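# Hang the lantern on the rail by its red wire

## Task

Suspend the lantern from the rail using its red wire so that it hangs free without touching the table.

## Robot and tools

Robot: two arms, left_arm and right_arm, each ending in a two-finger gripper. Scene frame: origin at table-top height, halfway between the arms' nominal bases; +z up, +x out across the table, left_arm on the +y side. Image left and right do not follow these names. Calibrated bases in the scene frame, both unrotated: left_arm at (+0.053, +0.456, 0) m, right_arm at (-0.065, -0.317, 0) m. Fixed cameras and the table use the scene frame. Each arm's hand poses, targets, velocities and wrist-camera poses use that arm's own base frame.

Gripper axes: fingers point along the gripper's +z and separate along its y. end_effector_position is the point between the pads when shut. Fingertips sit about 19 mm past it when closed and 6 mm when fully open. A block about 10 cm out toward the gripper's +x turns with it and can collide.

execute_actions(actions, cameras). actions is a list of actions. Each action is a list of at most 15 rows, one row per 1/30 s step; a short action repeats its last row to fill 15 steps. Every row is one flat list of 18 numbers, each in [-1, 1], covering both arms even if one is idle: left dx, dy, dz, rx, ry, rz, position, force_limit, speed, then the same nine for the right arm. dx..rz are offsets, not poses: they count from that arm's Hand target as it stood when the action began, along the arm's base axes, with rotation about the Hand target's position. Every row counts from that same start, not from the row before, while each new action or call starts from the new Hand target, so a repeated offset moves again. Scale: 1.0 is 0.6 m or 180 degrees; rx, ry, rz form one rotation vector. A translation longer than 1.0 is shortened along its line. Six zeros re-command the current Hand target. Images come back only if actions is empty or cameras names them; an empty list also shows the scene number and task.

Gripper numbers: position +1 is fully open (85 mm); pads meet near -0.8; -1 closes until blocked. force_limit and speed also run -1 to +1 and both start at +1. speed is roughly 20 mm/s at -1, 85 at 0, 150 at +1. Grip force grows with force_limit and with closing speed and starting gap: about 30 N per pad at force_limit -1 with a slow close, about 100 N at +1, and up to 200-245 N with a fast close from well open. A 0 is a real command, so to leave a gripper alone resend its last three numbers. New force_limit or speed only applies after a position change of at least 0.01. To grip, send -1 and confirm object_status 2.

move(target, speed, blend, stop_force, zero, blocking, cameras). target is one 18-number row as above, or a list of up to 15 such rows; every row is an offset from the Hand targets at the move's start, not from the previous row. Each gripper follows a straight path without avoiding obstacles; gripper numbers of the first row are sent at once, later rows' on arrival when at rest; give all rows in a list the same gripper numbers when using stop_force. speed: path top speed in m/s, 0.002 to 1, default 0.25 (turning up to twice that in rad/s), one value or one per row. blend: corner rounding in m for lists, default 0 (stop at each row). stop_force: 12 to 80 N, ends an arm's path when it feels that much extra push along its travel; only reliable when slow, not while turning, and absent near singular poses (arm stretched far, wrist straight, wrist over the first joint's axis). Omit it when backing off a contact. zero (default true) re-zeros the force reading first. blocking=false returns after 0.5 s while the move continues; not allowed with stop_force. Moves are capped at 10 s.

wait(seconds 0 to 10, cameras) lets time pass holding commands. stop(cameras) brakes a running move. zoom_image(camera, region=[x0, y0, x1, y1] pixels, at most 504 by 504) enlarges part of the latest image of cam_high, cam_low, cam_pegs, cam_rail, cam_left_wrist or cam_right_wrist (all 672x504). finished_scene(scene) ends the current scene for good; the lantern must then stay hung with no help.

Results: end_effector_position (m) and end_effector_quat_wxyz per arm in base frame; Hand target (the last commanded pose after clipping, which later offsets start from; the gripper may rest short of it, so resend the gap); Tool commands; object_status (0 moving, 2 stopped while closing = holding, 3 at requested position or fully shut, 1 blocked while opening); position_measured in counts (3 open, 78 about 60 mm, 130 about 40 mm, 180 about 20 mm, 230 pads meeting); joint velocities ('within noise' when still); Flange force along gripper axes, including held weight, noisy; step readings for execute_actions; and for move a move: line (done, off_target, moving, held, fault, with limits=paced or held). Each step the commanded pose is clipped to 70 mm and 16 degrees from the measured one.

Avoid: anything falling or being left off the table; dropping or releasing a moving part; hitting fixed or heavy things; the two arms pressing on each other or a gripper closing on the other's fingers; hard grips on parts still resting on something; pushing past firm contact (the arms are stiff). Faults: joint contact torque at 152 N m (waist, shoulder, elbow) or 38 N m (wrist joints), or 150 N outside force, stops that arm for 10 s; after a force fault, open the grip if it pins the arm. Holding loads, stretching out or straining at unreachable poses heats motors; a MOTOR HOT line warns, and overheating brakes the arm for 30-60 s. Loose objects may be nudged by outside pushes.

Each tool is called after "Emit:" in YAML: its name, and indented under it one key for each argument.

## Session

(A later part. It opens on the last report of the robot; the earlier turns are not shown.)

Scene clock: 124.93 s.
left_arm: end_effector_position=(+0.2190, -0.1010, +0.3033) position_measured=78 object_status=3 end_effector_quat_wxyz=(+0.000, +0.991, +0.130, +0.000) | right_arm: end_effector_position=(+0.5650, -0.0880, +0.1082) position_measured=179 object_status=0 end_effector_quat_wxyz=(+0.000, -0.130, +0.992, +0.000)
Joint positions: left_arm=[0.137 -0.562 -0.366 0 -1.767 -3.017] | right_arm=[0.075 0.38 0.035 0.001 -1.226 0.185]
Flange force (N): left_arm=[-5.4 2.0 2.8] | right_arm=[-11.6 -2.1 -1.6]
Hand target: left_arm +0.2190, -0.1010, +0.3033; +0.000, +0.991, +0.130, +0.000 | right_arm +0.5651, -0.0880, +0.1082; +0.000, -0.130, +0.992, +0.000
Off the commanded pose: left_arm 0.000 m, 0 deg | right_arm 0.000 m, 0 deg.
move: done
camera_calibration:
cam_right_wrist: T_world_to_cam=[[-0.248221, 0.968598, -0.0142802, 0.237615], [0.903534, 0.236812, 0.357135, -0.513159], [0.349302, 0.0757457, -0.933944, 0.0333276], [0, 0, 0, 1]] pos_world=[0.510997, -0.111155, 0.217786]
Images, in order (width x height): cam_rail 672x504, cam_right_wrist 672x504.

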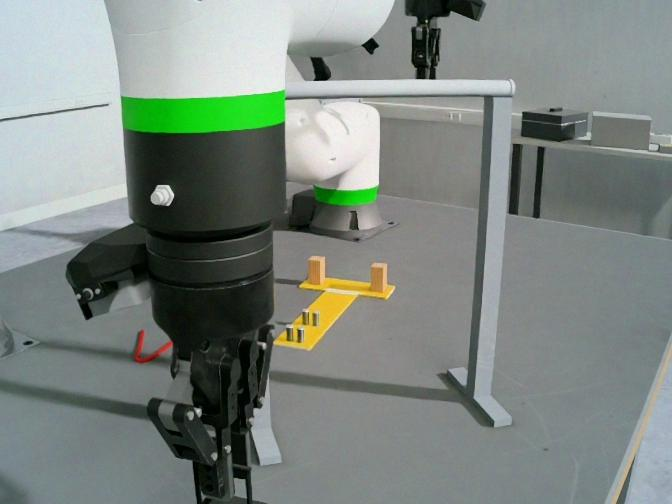

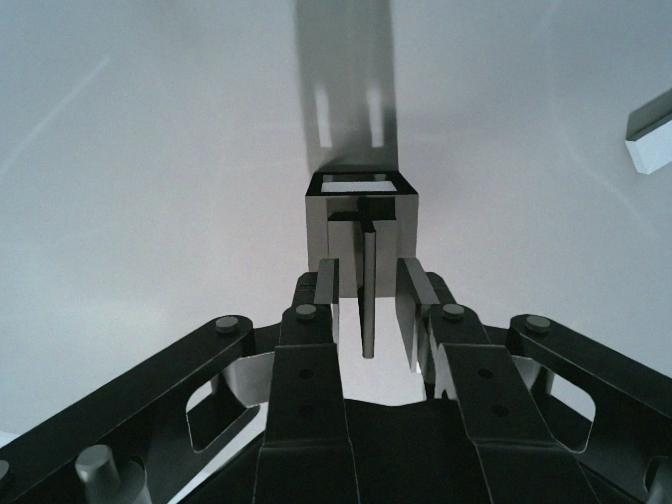

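Emit:
move:
  target:
    - [0,0,0,0,0,0,0.4,-0.4,-0.5,0,0,0.12,0,0,0,-0.4,0,-0.8]
    - [0,0,0,0,0,0,0.4,-0.4,-0.5,-0.45,0.02,0.13,0,0,-0.1,-0.4,0,-0.8]
    - [0,0,0,0,0,0,0.4,-0.4,-0.5,-0.5642,0.4612,0.1,0,0,-0.5056,-0.4,0,-0.8]
  speed: [0.2,0.4,0.4]
  blend: [0.02,0.06,0]
  cameras: ["cam_right_wrist","cam_rail"]

Emit:
zoom_image:
  camera: "cam_rail"
  region: [100, 350, 350, 504]

Scene clock: 129.47 s.
left_arm: end_effector_position=(+0.2190, -0.1010, +0.3033) position_measured=78 object_status=3 end_effector_quat_wxyz=(+0.000, +0.991, +0.130, +0.000) | right_arm: end_effector_position=(+0.2265, +0.1887, +0.1682) position_measured=179 object_status=3 end_effector_quat_wxyz=(+0.000, +0.616, +0.787, +0.000)
Joint positions: left_arm=[0.137 -0.562 -0.366 0 -1.767 -3.017] | right_arm=[1.15 -0.393 -0.588 -0.001 -1.377 -2.479]
Flange force (N): left_arm=[-5.3 1.9 3.2] | right_arm=[6.4 5.9 -3.4]
Hand target: left_arm +0.2190, -0.1010, +0.3033; +0.000, +0.991, +0.130, +0.000 | right_arm +0.2265, +0.1887, +0.1682; +0.000, +0.616, +0.787, +0.000
Off the commanded pose: left_arm 0.000 m, 0 deg | right_arm 0.000 m, 0 deg.
move: done; limits=paced
camera_calibration:
cam_right_wrist: T_world_to_cam=[[0.972796, 0.231223, -0.0142855, -0.251076], [0.220966, -0.907588, 0.357013, 0.0762788], [0.0695842, -0.350457, -0.93399, 0.330416], [0, 0, 0, 1]] pos_world=[0.204399, 0.243081, 0.277786]
Images, in order (width x height): cam_rail 672x504, cam_right_wrist 672x504.

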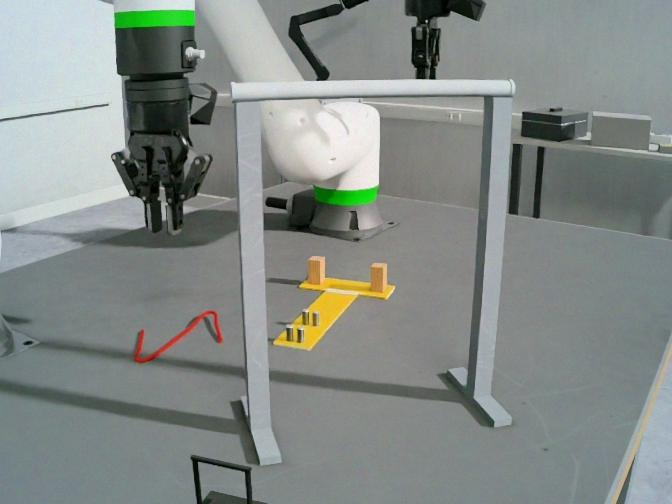

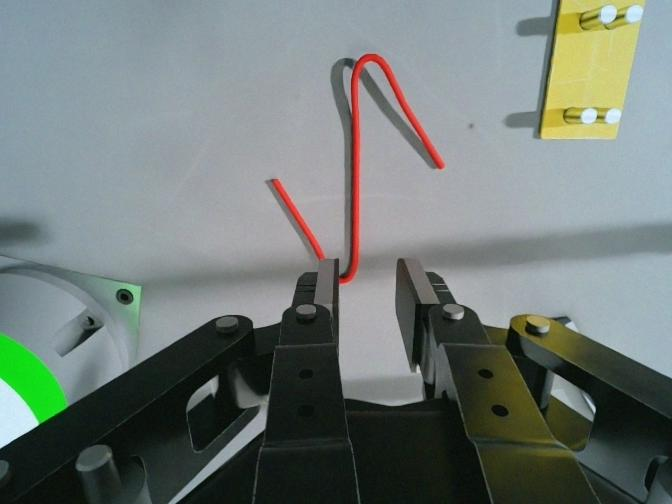

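Scaled by 2.016 from the camera's 672x504 image, which has a finer 960x720 frame.

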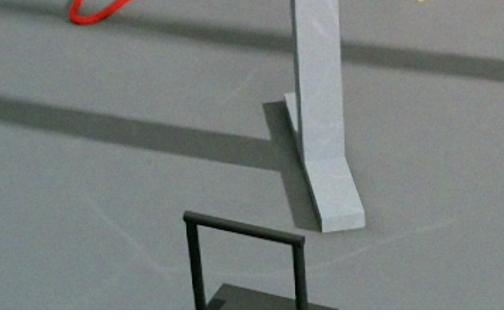

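Emit:
move:
  target:
    - [0,0,0,0,0,0,0.4,-0.4,-0.5,-0.0008,0,-0.2428,0,0,0,-0.4,0,-0.8]
    - [0,0,0,0,0,0,0.4,-0.4,-0.5,-0.0008,0,-0.2428,0,0,0,-1,-0.6,-1]
    - [0,0,0,0,0,0,0.4,-0.4,-0.5,0.02,-0.02,0.2,0,0,0,-1,-0.6,-1]
  speed: [0.2,0.1,0.2]
  cameras: ["cam_right_wrist","cam_rail"]

Emit:
zoom_image:
  camera: "cam_rail"
  region: [50, 100, 300, 300]

Scene clock: 135.10 s.
left_arm: end_effector_position=(+0.2190, -0.1010, +0.3033) position_measured=78 object_status=3 end_effector_quat_wxyz=(+0.000, +0.991, +0.130, +0.000) | right_arm: end_effector_position=(+0.2385, +0.1767, +0.2881) position_measured=222 object_status=2 end_effector_quat_wxyz=(+0.000, +0.616, +0.787, +0.000)
Joint positions: left_arm=[0.137 -0.562 -0.366 0 -1.767 -3.017] | right_arm=[1.09 -0.404 -0.314 -0.001 -1.661 -2.419]
Flange force (N): left_arm=[-5.1 0.7 3.7] | right_arm=[8.5 3.3 -7.4]
Hand target: left_arm +0.2190, -0.1010, +0.3033; +0.000, +0.991, +0.130, +0.000 | right_arm +0.2385, +0.1767, +0.2882; +0.000, +0.616, +0.787, +0.000
Off the commanded pose: left_arm 0.000 m, 0 deg | right_arm 0.000 m, 0 deg.
move: done
camera_calibration:
cam_right_wrist: T_world_to_cam=[[0.972813, 0.231158, -0.0141817, -0.258291], [0.220862, -0.907571, 0.35712, 0.0198701], [0.0696803, -0.350543, -0.933951, 0.437438], [0, 0, 0, 1]] pos_world=[0.216399, 0.23108, 0.397787]
Images, in order (width x height): cam_rail 672x504, cam_right_wrist 672x504.

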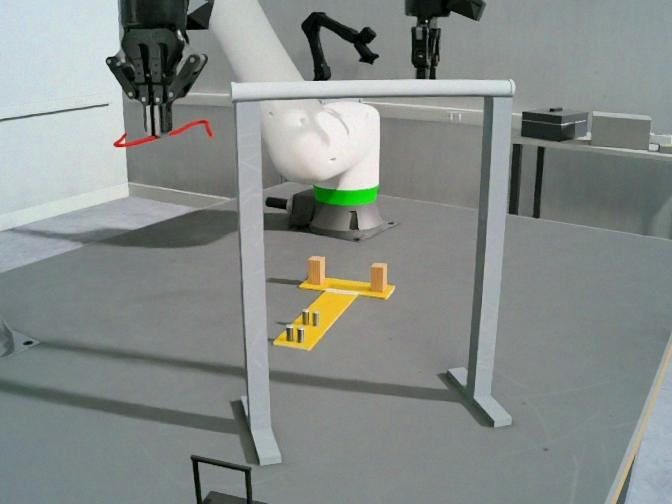

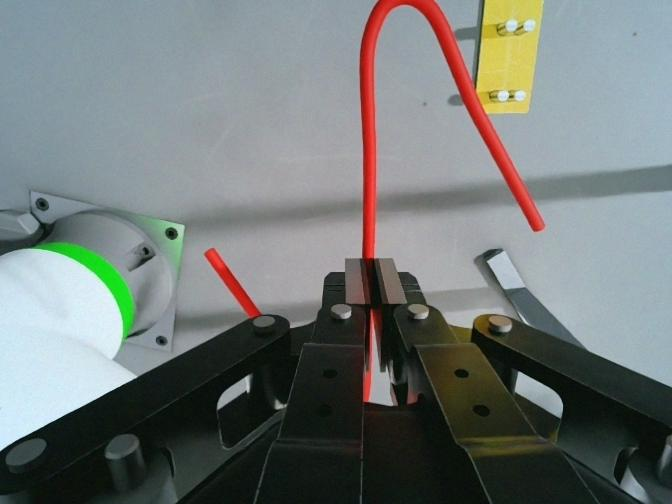

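Scaled by 2.016 from the camera's 672x504 image, which has a finer 960x720 frame.

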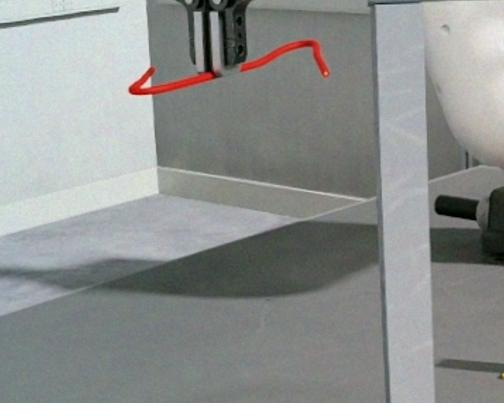

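Emit:
move:
  target:
    - [0,0,0,0,0,0,0.4,-0.4,-0.5,0.05,-0.25,0.05,0,0,-0.1,-1,-0.6,-1]
    - [0,0,0,0,0,0,0.4,-0.4,-0.5,0.12,-0.594,0.08,0.124,-0.1258,-0.18,-1,-0.6,-1]
    - [0,0,0,0,0,0,0.4,-0.4,-0.5,0.2,-0.594,0.08,0.248,-0.2515,-0.3478,-1,-0.6,-1]
  speed: 0.35
  blend: 0.03
  cameras: ["all"]

Emit:
zoom_image:
  camera: "cam_low"
  region: [240, 180, 330, 260]

Emit:
zoom_image:
  camera: "cam_high"
  region: [150, 330, 350, 480]

Scene clock: 139.47 s.
left_arm: end_effector_position=(+0.2190, -0.1010, +0.3033) position_measured=78 object_status=3 end_effector_quat_wxyz=(+0.000, +0.991, +0.130, +0.000) | right_arm: end_effector_position=(+0.3585, -0.1798, +0.3362) position_measured=222 object_status=2 end_effector_quat_wxyz=(+0.064, +0.827, +0.257, +0.496)
Joint positions: left_arm=[0.137 -0.562 -0.366 0 -1.767 -3.017] | right_arm=[-0.863 -0.533 -0.399 -0.932 -1.191 -1.549]
Flange force (N): left_arm=[-4.9 1.1 2.8] | right_arm=[5.0 5.8 5.5]
Hand target: left_arm +0.2190, -0.1010, +0.3033; +0.000, +0.991, +0.130, +0.000 | right_arm +0.3585, -0.1797, +0.3362; +0.064, +0.827, +0.257, +0.496
Off the commanded pose: left_arm 0.000 m, 0 deg | right_arm 0.000 m, 0 deg.
move: done; limits=paced
camera_calibration:
cam_left_wrist: T_world_to_cam=[[0.260306, -0.965505, 0.00630026, -0.147413], [-0.912818, -0.243965, 0.327481, 0.0973958], [-0.314648, -0.0909965, -0.944837, 0.476505], [0, 0, 0, 1]] pos_world=[0.277208, -0.0752062, 0.419253]
cam_right_wrist: T_world_to_cam=[[0.369761, -0.862133, 0.346417, -0.393446], [-0.656888, -0.506249, -0.558757, 0.34747], [0.657096, -0.0209509, -0.753516, 0.137062], [0, 0, 0, 1]] pos_world=[0.283667, -0.160425, 0.433725]

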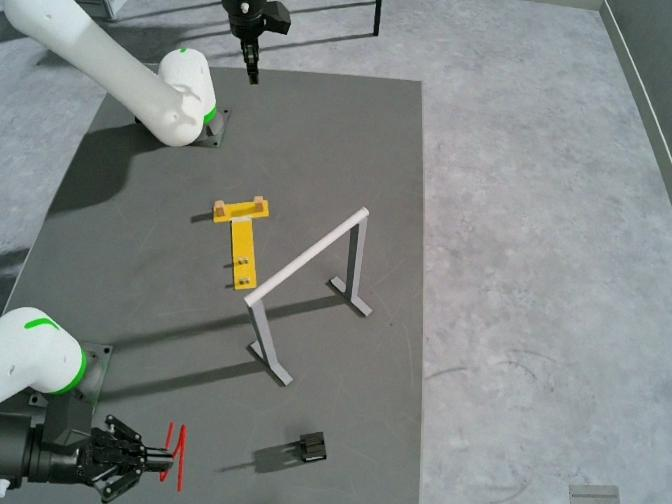

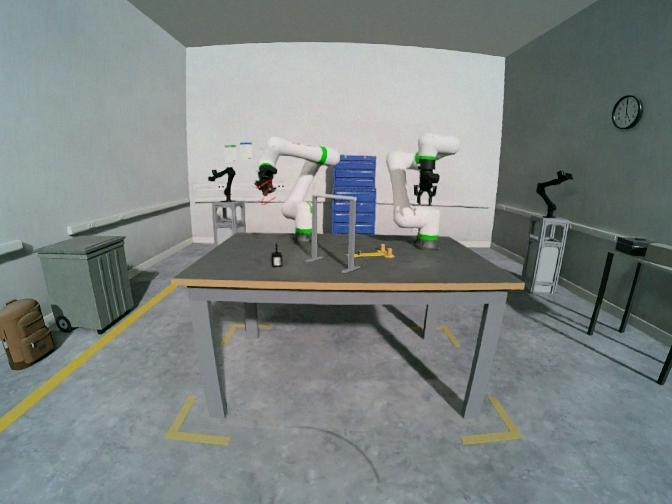

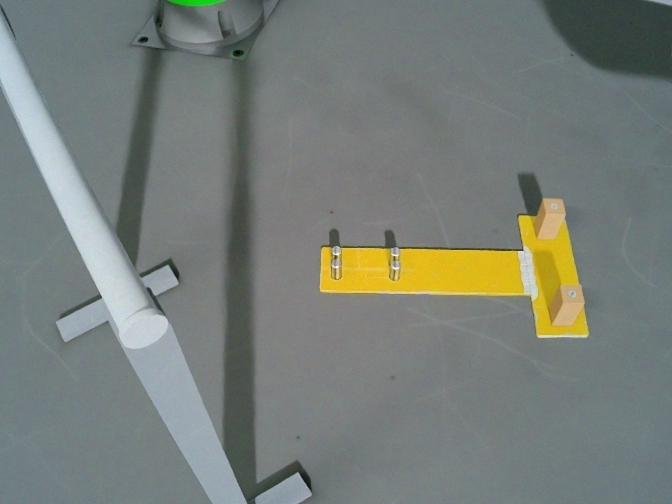

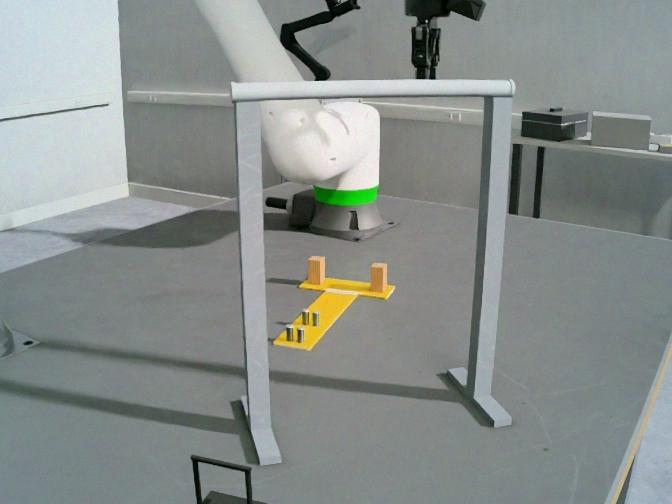

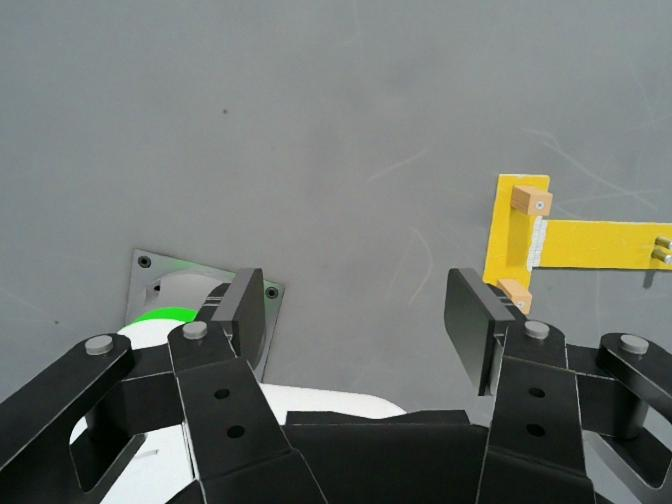

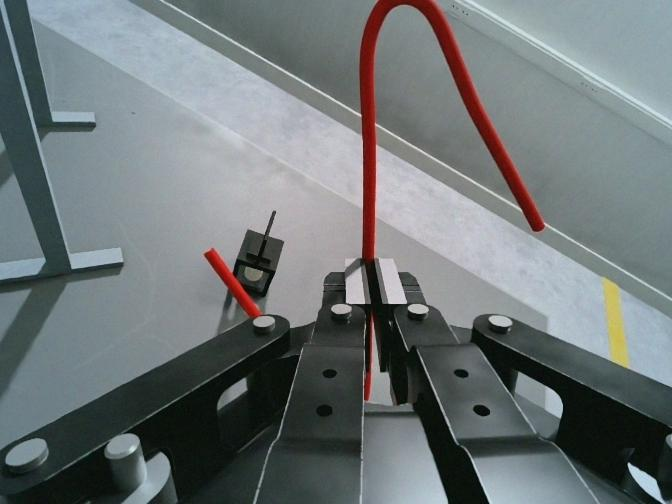

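Scaled by 5.600 from the camera's 672x504 image, which has a finer 960x720 frame.

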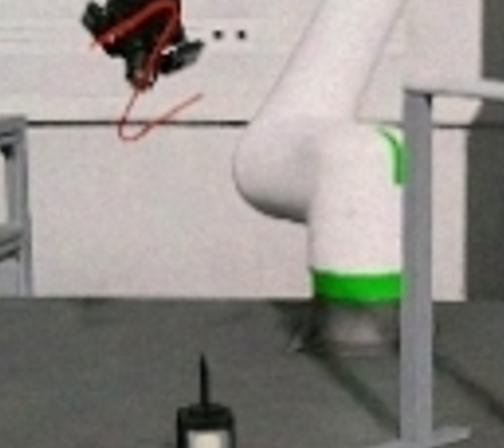

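Scaled by 2.520 from the camera's 672x504 image, which has a finer 960x720 frame.

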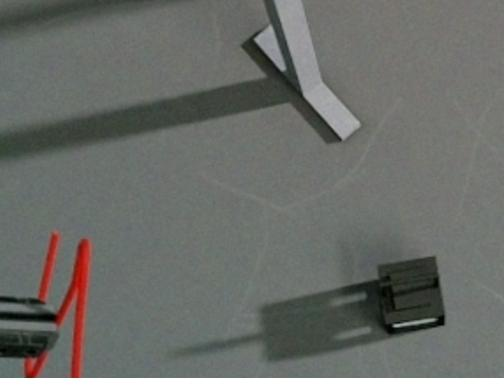

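Emit:
move:
  target:
    - [0,0,0,0,0,0,0.4,-0.4,-0.5,0.368,-0.0338,-0.2,0,0,0,-1,-0.6,-1]
    - [0,0,0,0,0,0,0.4,-0.4,-0.5,0.368,0.01,-0.4153,0,0,0,-1,-0.6,-1]
  speed: [0.3,0.15]
  blend: 0.03
  cameras: ["cam_low","cam_high","cam_rail","cam_right_wrist"]

Emit:
zoom_image:
  camera: "cam_low"
  region: [245, 215, 305, 275]

Emit:
zoom_image:
  camera: "cam_high"
  region: [250, 400, 350, 500]

Emit:
zoom_image:
  camera: "cam_right_wrist"
  region: [100, 100, 450, 400]

Scene clock: 144.67 s.
left_arm: end_effector_position=(+0.2190, -0.1010, +0.3033) position_measured=78 object_status=3 end_effector_quat_wxyz=(+0.000, +0.991, +0.130, +0.000) | right_arm: end_effector_position=(+0.5793, -0.1737, +0.0870) position_measured=222 object_status=2 end_effector_quat_wxyz=(+0.064, +0.827, +0.257, +0.496)
Joint positions: left_arm=[0.137 -0.562 -0.366 0 -1.767 -3.017] | right_arm=[-0.572 0.224 -0.349 -1.446 -0.634 -0.865]
Flange force (N): left_arm=[-4.3 1.8 3.0] | right_arm=[1.8 4.8 8.8]
Hand target: left_arm +0.2190, -0.1010, +0.3033; +0.000, +0.991, +0.130, +0.000 | right_arm +0.5793, -0.1737, +0.0870; +0.064, +0.827, +0.257, +0.496
Off the commanded pose: left_arm 0.000 m, 0 deg | right_arm 0.000 m, 0 deg.
move: done; limits=paced
camera_calibration:
cam_right_wrist: T_world_to_cam=[[0.369771, -0.862151, 0.34636, -0.383624], [-0.656825, -0.506222, -0.558856, 0.356363], [0.657153, -0.0208496, -0.753469, -0.195764], [0, 0, 0, 1]] pos_world=[0.504567, -0.154424, 0.184525]
Images, in order (width x height): cam_high 672x504, cam_low 672x504, cam_rail 672x504, cam_right_wrist 672x504.

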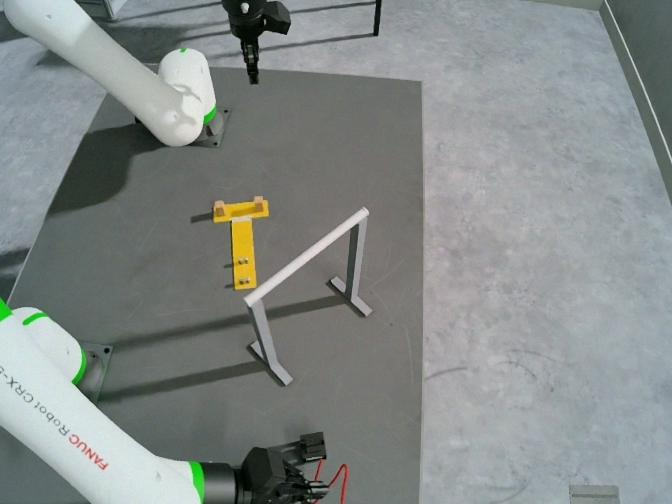

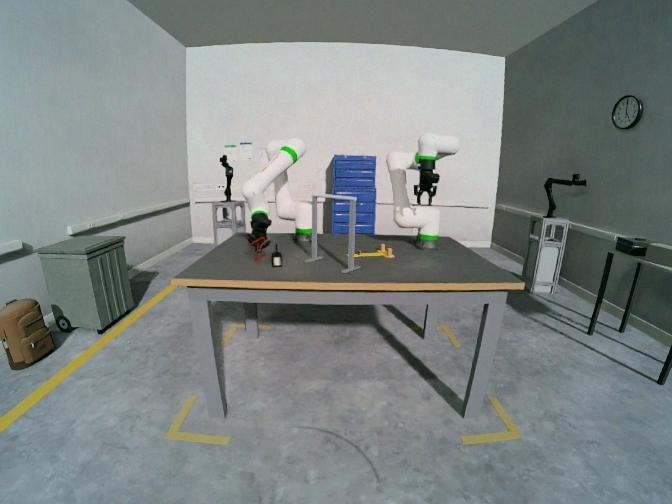

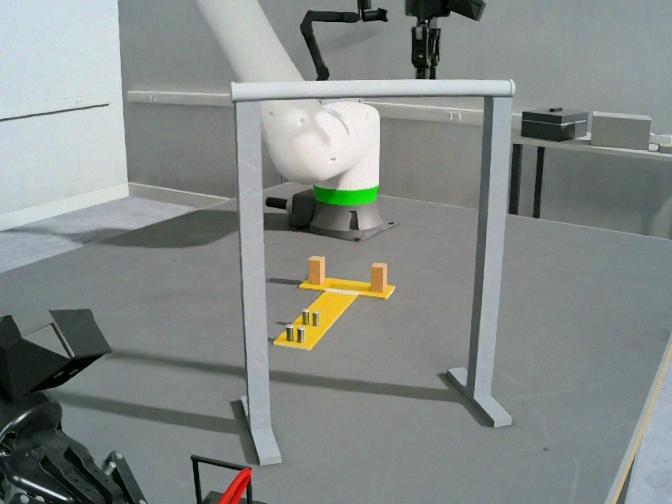

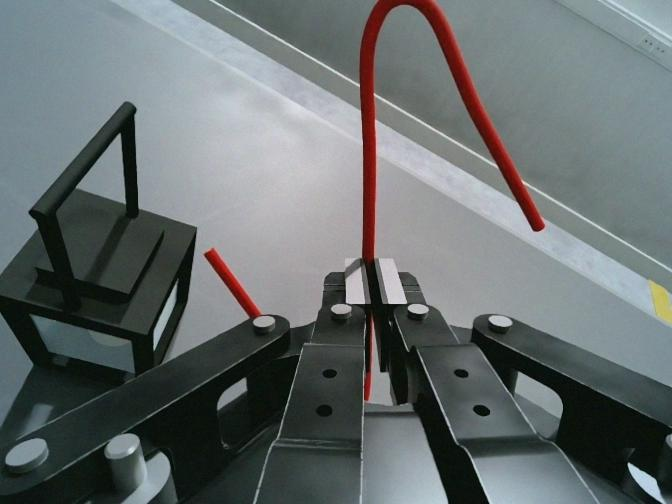

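Scaled by 8.400 from the camera's 672x504 image, which has a finer 960x720 frame.

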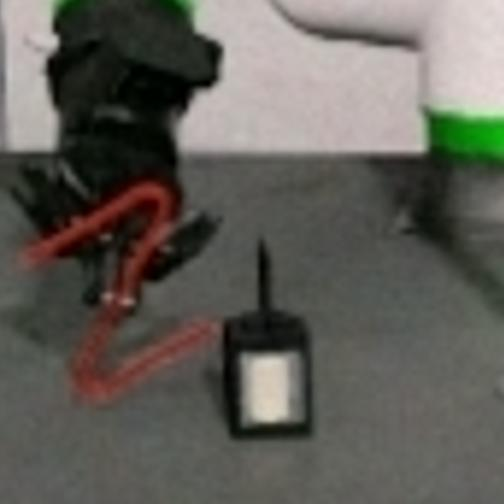

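Scaled by 5.040 from the camera's 672x504 image, which has a finer 960x720 frame.

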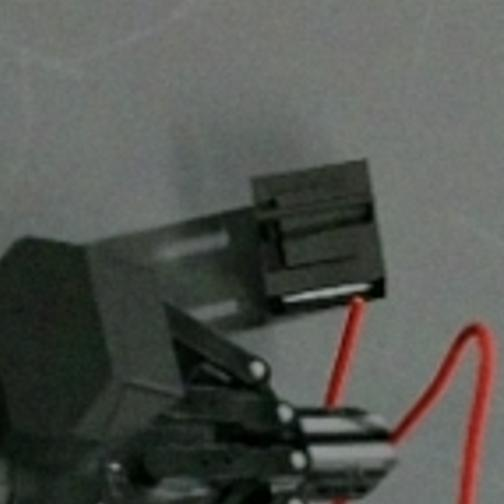

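Scaled by 1.440 from the camera's 672x504 image, which has a finer 960x720 frame.

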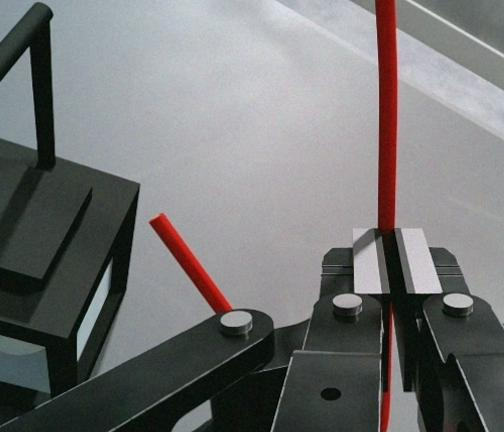

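Emit:
move:
  target: [0,0,0,0,0,0,0.4,-0.4,-0.5,-0.035,0,0.0267,0,0,0,-1,-0.6,-1]
  speed: 0.15
  cameras: ["cam_low","cam_high"]

Emit:
zoom_image:
  camera: "cam_low"
  region: [245, 215, 305, 275]

Emit:
zoom_image:
  camera: "cam_high"
  region: [250, 400, 350, 500]

Scene clock: 147.00 s.
left_arm: end_effector_position=(+0.2190, -0.1010, +0.3033) position_measured=78 object_status=3 end_effector_quat_wxyz=(+0.000, +0.991, +0.130, +0.000) | right_arm: end_effector_position=(+0.5584, -0.1737, +0.1030) position_measured=222 object_status=2 end_effector_quat_wxyz=(+0.064, +0.827, +0.257, +0.496)
Joint positions: left_arm=[0.137 -0.562 -0.366 0 -1.767 -3.017] | right_arm=[-0.586 0.153 -0.388 -1.398 -0.651 -0.915]
Flange force (N): left_arm=[-4.0 1.1 3.1] | right_arm=[3.1 4.0 6.7]
Hand target: left_arm +0.2190, -0.1010, +0.3033; +0.000, +0.991, +0.130, +0.000 | right_arm +0.5583, -0.1737, +0.1030; +0.064, +0.827, +0.257, +0.496
Off the commanded pose: left_arm 0.000 m, 0 deg | right_arm 0.000 m, 0 deg.
move: done
Images, in order (width x height): cam_high 672x504, cam_low 672x504.

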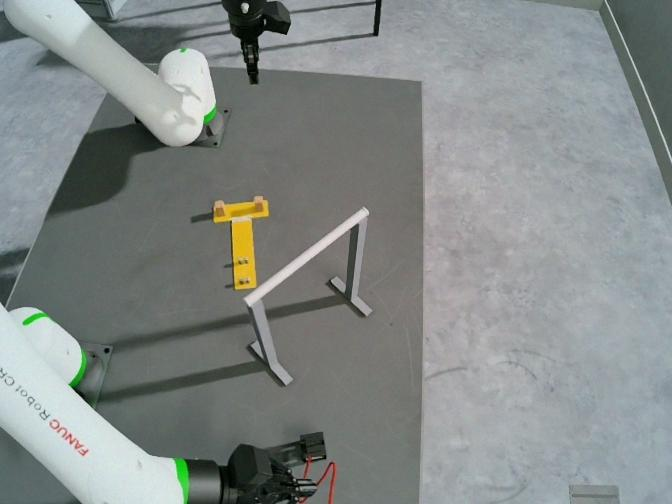

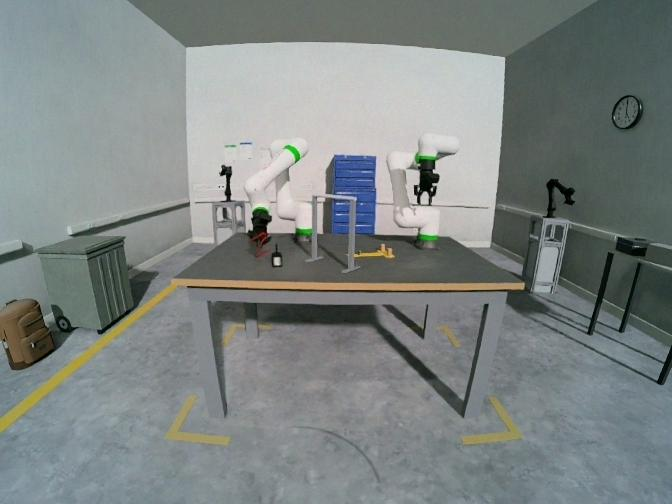

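Scaled by 8.400 from the camera's 672x504 image, which has a finer 960x720 frame.

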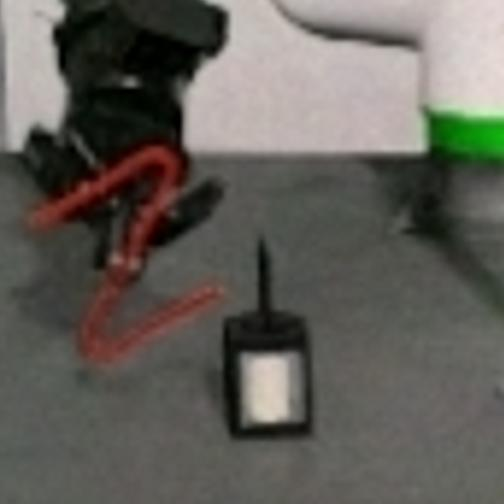

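Scaled by 5.040 from the camera's 672x504 image, which has a finer 960x720 frame.

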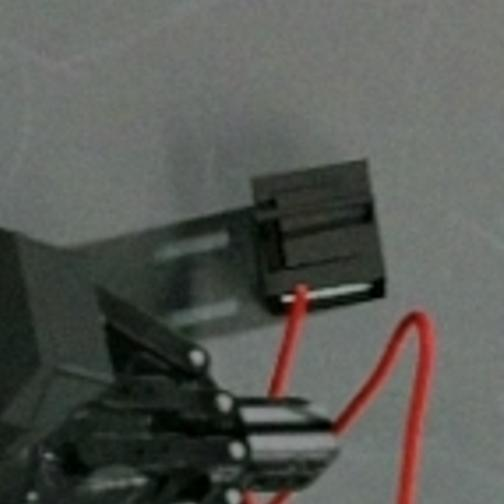

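Emit:
move:
  target:
    - [0,0,0,0,0,0,0.4,-0.4,-0.5,0,0,-0.0117,0,0,0,-1,-0.6,-1]
    - [0,0,0,0,0,0,0.4,-0.4,-0.5,0.0122,0.0878,0.035,0,0,0,-1,-0.6,-1]
  speed: 0.08
  cameras: ["cam_low","cam_high"]

Emit:
zoom_image:
  camera: "cam_low"
  region: [245, 215, 305, 275]

Emit:
zoom_image:
  camera: "cam_high"
  region: [250, 400, 350, 500]

Scene clock: 149.60 s.
left_arm: end_effector_position=(+0.2190, -0.1010, +0.3033) position_measured=78 object_status=3 end_effector_quat_wxyz=(+0.000, +0.991, +0.130, +0.000) | right_arm: end_effector_position=(+0.5656, -0.1210, +0.1240) position_measured=222 object_status=2 end_effector_quat_wxyz=(+0.064, +0.827, +0.257, +0.496)
Joint positions: left_arm=[0.137 -0.562 -0.366 0 -1.767 -3.017] | right_arm=[-0.432 0.054 -0.436 -1.36 -0.529 -1.052]
Flange force (N): left_arm=[-4.8 2.8 3.6] | right_arm=[2.0 5.3 9.8]
Hand target: left_arm +0.2190, -0.1010, +0.3033; +0.000, +0.991, +0.130, +0.000 | right_arm +0.5657, -0.1210, +0.1240; +0.064, +0.827, +0.257, +0.496
Off the commanded pose: left_arm 0.000 m, 0 deg | right_arm 0.000 m, 0 deg.
move: done
Images, in order (width x height): cam_high 672x504, cam_low 672x504.

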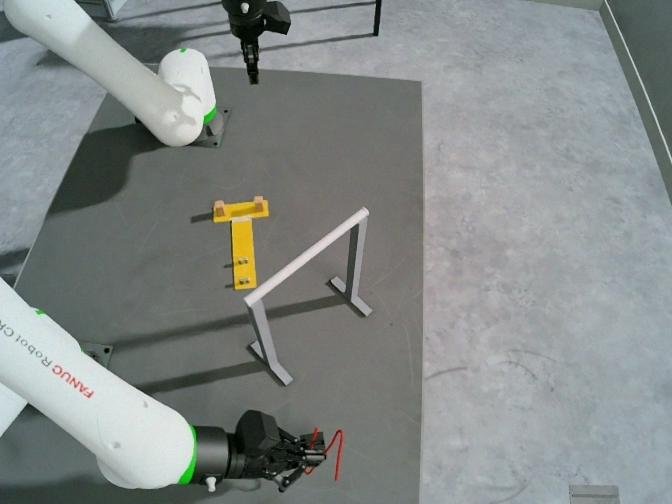

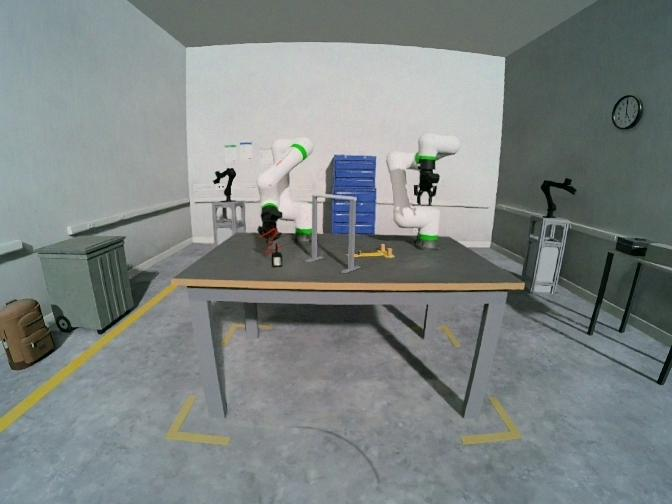

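Scaled by 8.400 from the camera's 672x504 image, which has a finer 960x720 frame.

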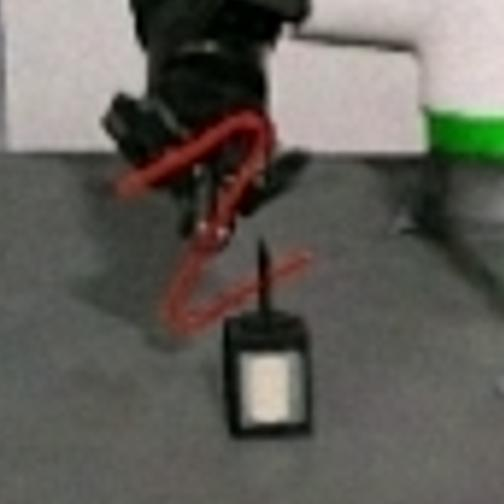

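Scaled by 5.040 from the camera's 672x504 image, which has a finer 960x720 frame.

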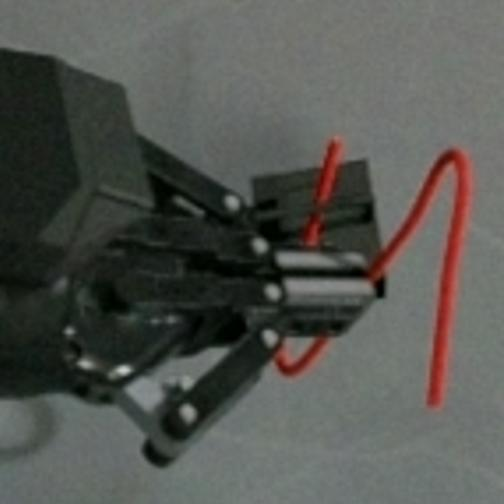

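Emit:
move:
  target:
    - [0,0,0,0,0,0,0.4,-0.4,-0.5,0.0062,0.0445,0.021,0,0,0,-1,-0.6,-1]
    - [0,0,0,0,0,0,0.4,-0.4,-0.5,0.0062,0.0445,0.16,0,0,0,-1,-0.6,-1]
  speed: [0.08,0.06]
  cameras: ["cam_low","cam_high"]

Emit:
zoom_image:
  camera: "cam_low"
  region: [245, 195, 325, 275]

Emit:
zoom_image:
  camera: "cam_high"
  region: [250, 380, 370, 500]

Scene clock: 152.93 s.
left_arm: end_effector_position=(+0.2190, -0.1010, +0.3033) position_measured=78 object_status=3 end_effector_quat_wxyz=(+0.000, +0.991, +0.130, +0.000) | right_arm: end_effector_position=(+0.5694, -0.0943, +0.2200) position_measured=222 object_status=2 end_effector_quat_wxyz=(+0.064, +0.827, +0.257, +0.496)
Joint positions: left_arm=[0.137 -0.562 -0.366 0 -1.767 -3.017] | right_arm=[-0.182 -0.153 -0.433 -0.869 -0.407 -1.702]
Flange force (N): left_arm=[-4.6 1.3 3.3] | right_arm=no reading
Hand target: left_arm +0.2190, -0.1010, +0.3033; +0.000, +0.991, +0.130, +0.000 | right_arm +0.5694, -0.0943, +0.2200; +0.064, +0.827, +0.257, +0.496
Off the commanded pose: left_arm 0.000 m, 0 deg | right_arm 0.000 m, 0 deg.
move: done
Images, in order (width x height): cam_high 672x504, cam_low 672x504.

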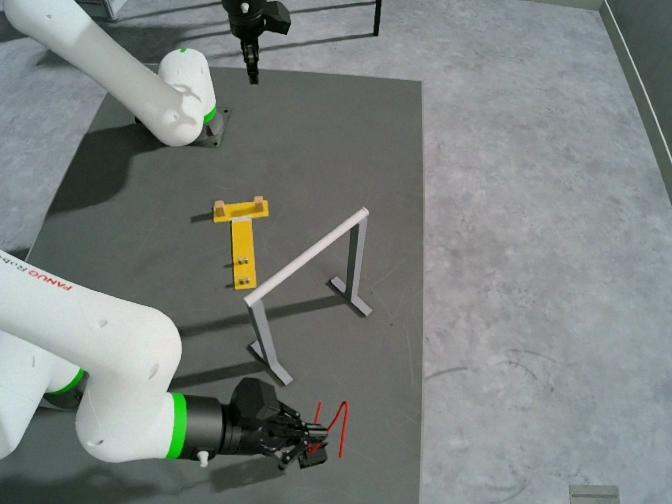

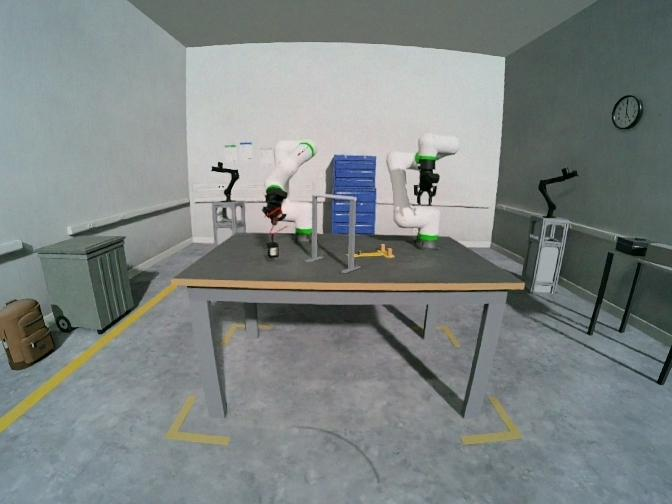

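Scaled by 6.300 from the camera's 672x504 image, which has a finer 960x720 frame.

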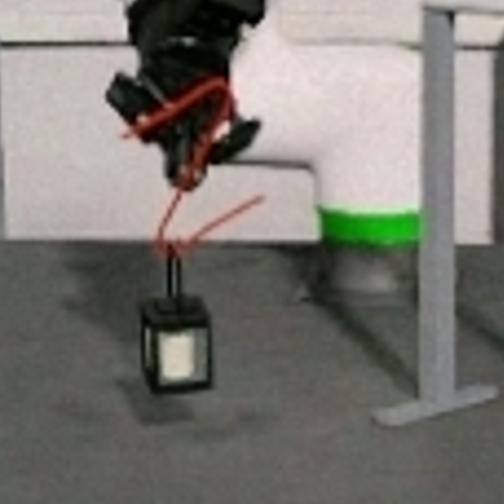

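Scaled by 4.200 from the camera's 672x504 image, which has a finer 960x720 frame.

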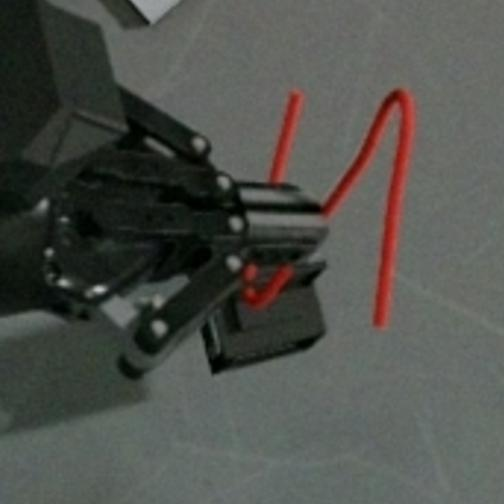

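Emit:
move:
  target:
    - [0,0,0,0,0,0,0.4,-0.4,-0.5,-0.08,0,0.35,0,0,0,-1,-0.6,-1]
    - [0,0,0,0,0,0,0.4,-0.4,-0.5,-0.11,0,0.533,0.0432,-0.1612,0.0543,-1,-0.6,-1]
  speed: 0.18
  blend: 0.03
  cameras: ["cam_low","cam_high","cam_rail","cam_right_wrist"]

Scene clock: 157.63 s.
left_arm: end_effector_position=(+0.2190, -0.1010, +0.3033) position_measured=78 object_status=3 end_effector_quat_wxyz=(+0.000, +0.991, +0.130, +0.000) | right_arm: end_effector_position=(+0.5034, -0.0943, +0.5399) position_measured=222 object_status=2 end_effector_quat_wxyz=(+0.028, +0.654, +0.268, +0.707)
Joint positions: left_arm=[0.137 -0.562 -0.366 0 -1.767 -3.017] | right_arm=[-0.705 -0.396 -0.158 -1.438 -1.069 -1.415]
Flange force (N): left_arm=[-4.5 2.0 3.0] | right_arm=[0.7 4.6 8.6]
Hand target: left_arm +0.2190, -0.1010, +0.3033; +0.000, +0.991, +0.130, +0.000 | right_arm +0.5034, -0.0943, +0.5398; +0.028, +0.654, +0.268, +0.707
Off the commanded pose: left_arm 0.000 m, 0 deg | right_arm 0.000 m, 0 deg.
move: done
camera_calibration:
cam_right_wrist: T_world_to_cam=[[0.324163, -0.853881, 0.407191, -0.45301], [-0.203796, -0.483361, -0.851369, 0.531769], [0.923789, 0.192999, -0.330705, -0.145215], [0, 0, 0, 1]] pos_world=[0.38937, -0.101754, 0.58917]
Images, in order (width x height): cam_high 672x504, cam_low 672x504, cam_rail 672x504, cam_right_wrist 672x504.

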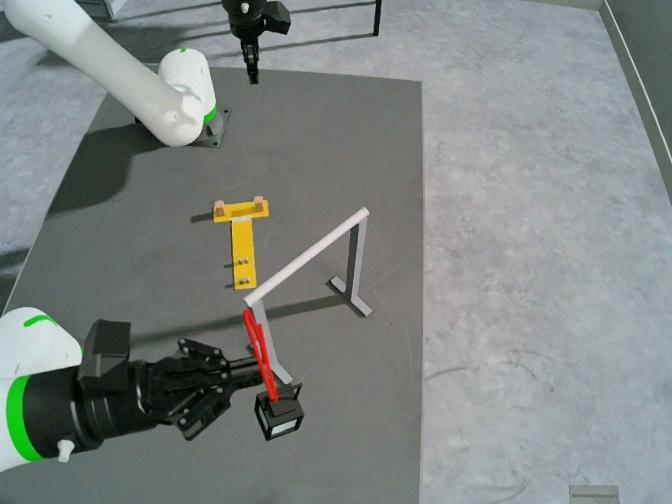

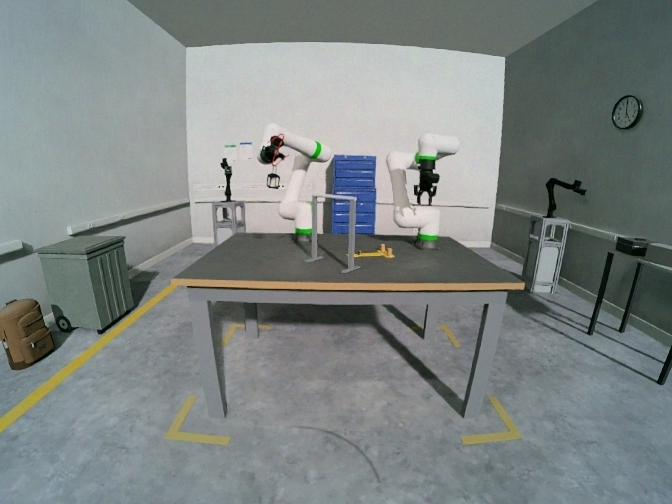

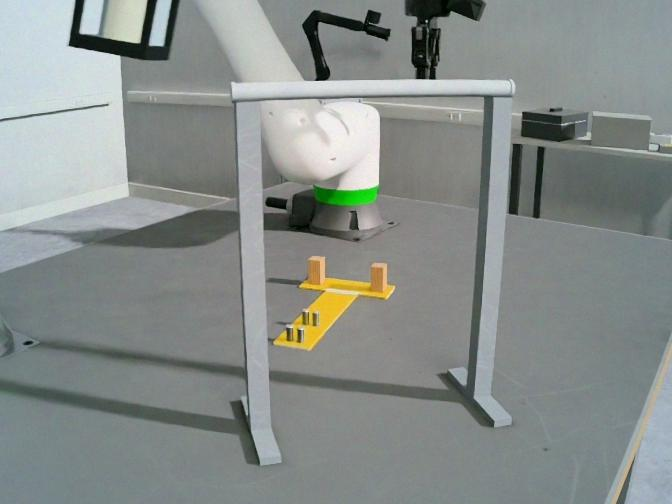

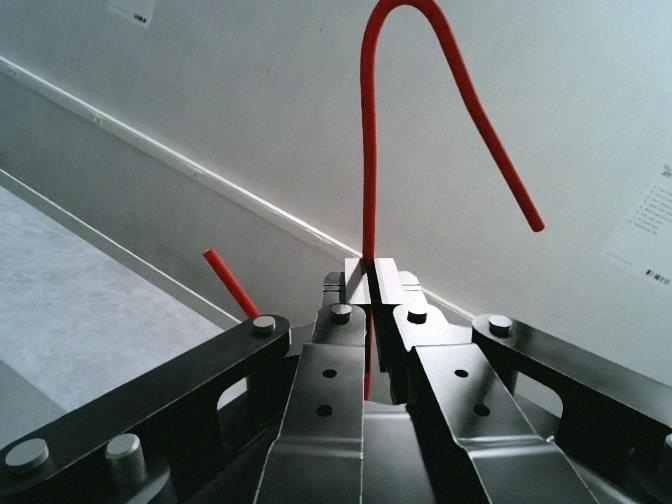

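Emit:
move:
  target:
    - [0,0,0,0,0,0,0.4,-0.4,-0.5,-0.139,0.2405,0.0335,0,0,0,-1,-0.6,-1]
    - [0,0,0,0,0,0,0.4,-0.4,-0.5,-0.1223,0.632,0.0335,0,0,0,-1,-0.6,-1]
    - [0,0,0,0,0,0,0.4,-0.4,-0.5,-0.0807,0.6188,-0.3182,0,0,0,-1,-0.6,-1]
  speed: 0.18
  blend: 0.04
  cameras: ["cam_low","cam_high","cam_rail","cam_right_wrist"]

Emit:
zoom_image:
  camera: "cam_rail"
  region: [220, 20, 520, 240]

Scene clock: 164.63 s.
left_arm: end_effector_position=(+0.2190, -0.1010, +0.3033) position_measured=78 object_status=3 end_effector_quat_wxyz=(+0.000, +0.991, +0.130, +0.000) | right_arm: end_effector_position=(+0.4549, +0.2770, +0.3489) position_measured=222 object_status=2 end_effector_quat_wxyz=(+0.028, +0.654, +0.268, +0.707)
Joint positions: left_arm=[0.137 -0.562 -0.366 0 -1.767 -3.017] | right_arm=[0.971 -0.407 -0.62 -1.283 0.653 -1.499]
Flange force (N): left_arm=[-4.5 1.3 2.8] | right_arm=[-1.5 -13.2 7.4]
Hand target: left_arm +0.2190, -0.1010, +0.3033; +0.000, +0.991, +0.130, +0.000 | right_arm +0.4550, +0.2770, +0.3489; +0.028, +0.654, +0.268, +0.707
Off the commanded pose: left_arm 0.000 m, 0 deg | right_arm 0.000 m, 0 deg.
move: done; limits=paced
camera_calibration:
cam_right_wrist: T_world_to_cam=[[0.324242, -0.853864, 0.407164, -0.0425208], [-0.203751, -0.483353, -0.851385, 0.538755], [0.923771, 0.193095, -0.330699, -0.235352], [0, 0, 0, 1]] pos_world=[0.34097, 0.269547, 0.39817]
Images, in order (width x height): cam_high 672x504, cam_low 672x504, cam_rail 672x504, cam_right_wrist 672x504.

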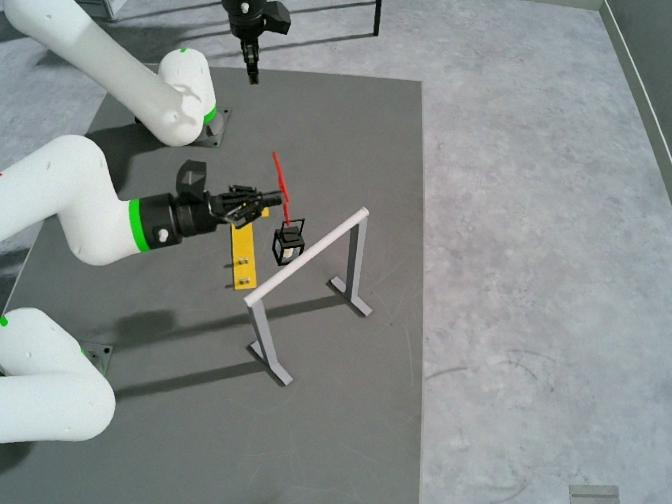

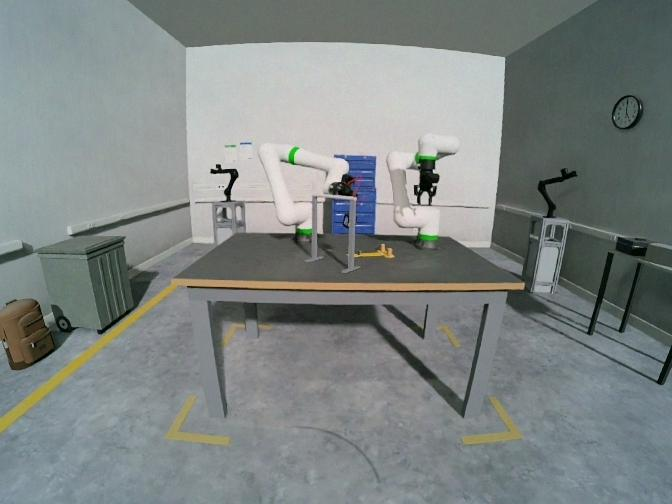

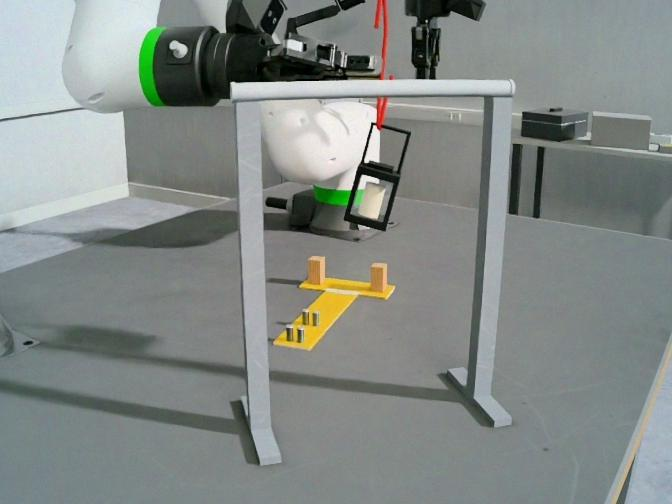

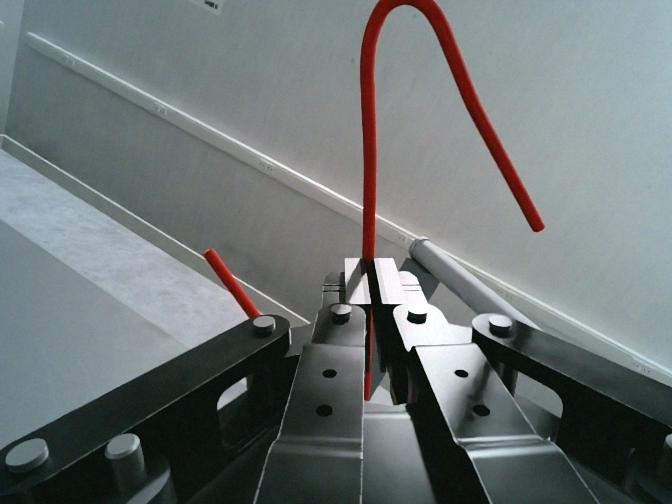

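Scaled by 1.680 from the camera's 672x504 image, which has a finer 960x720 frame.

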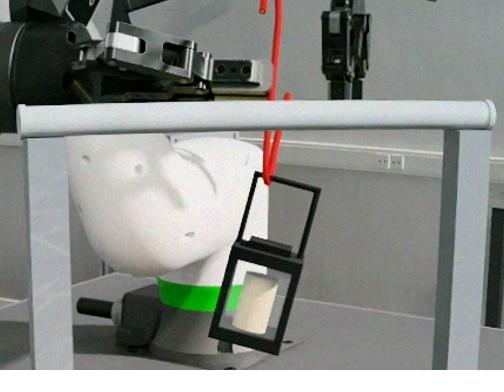

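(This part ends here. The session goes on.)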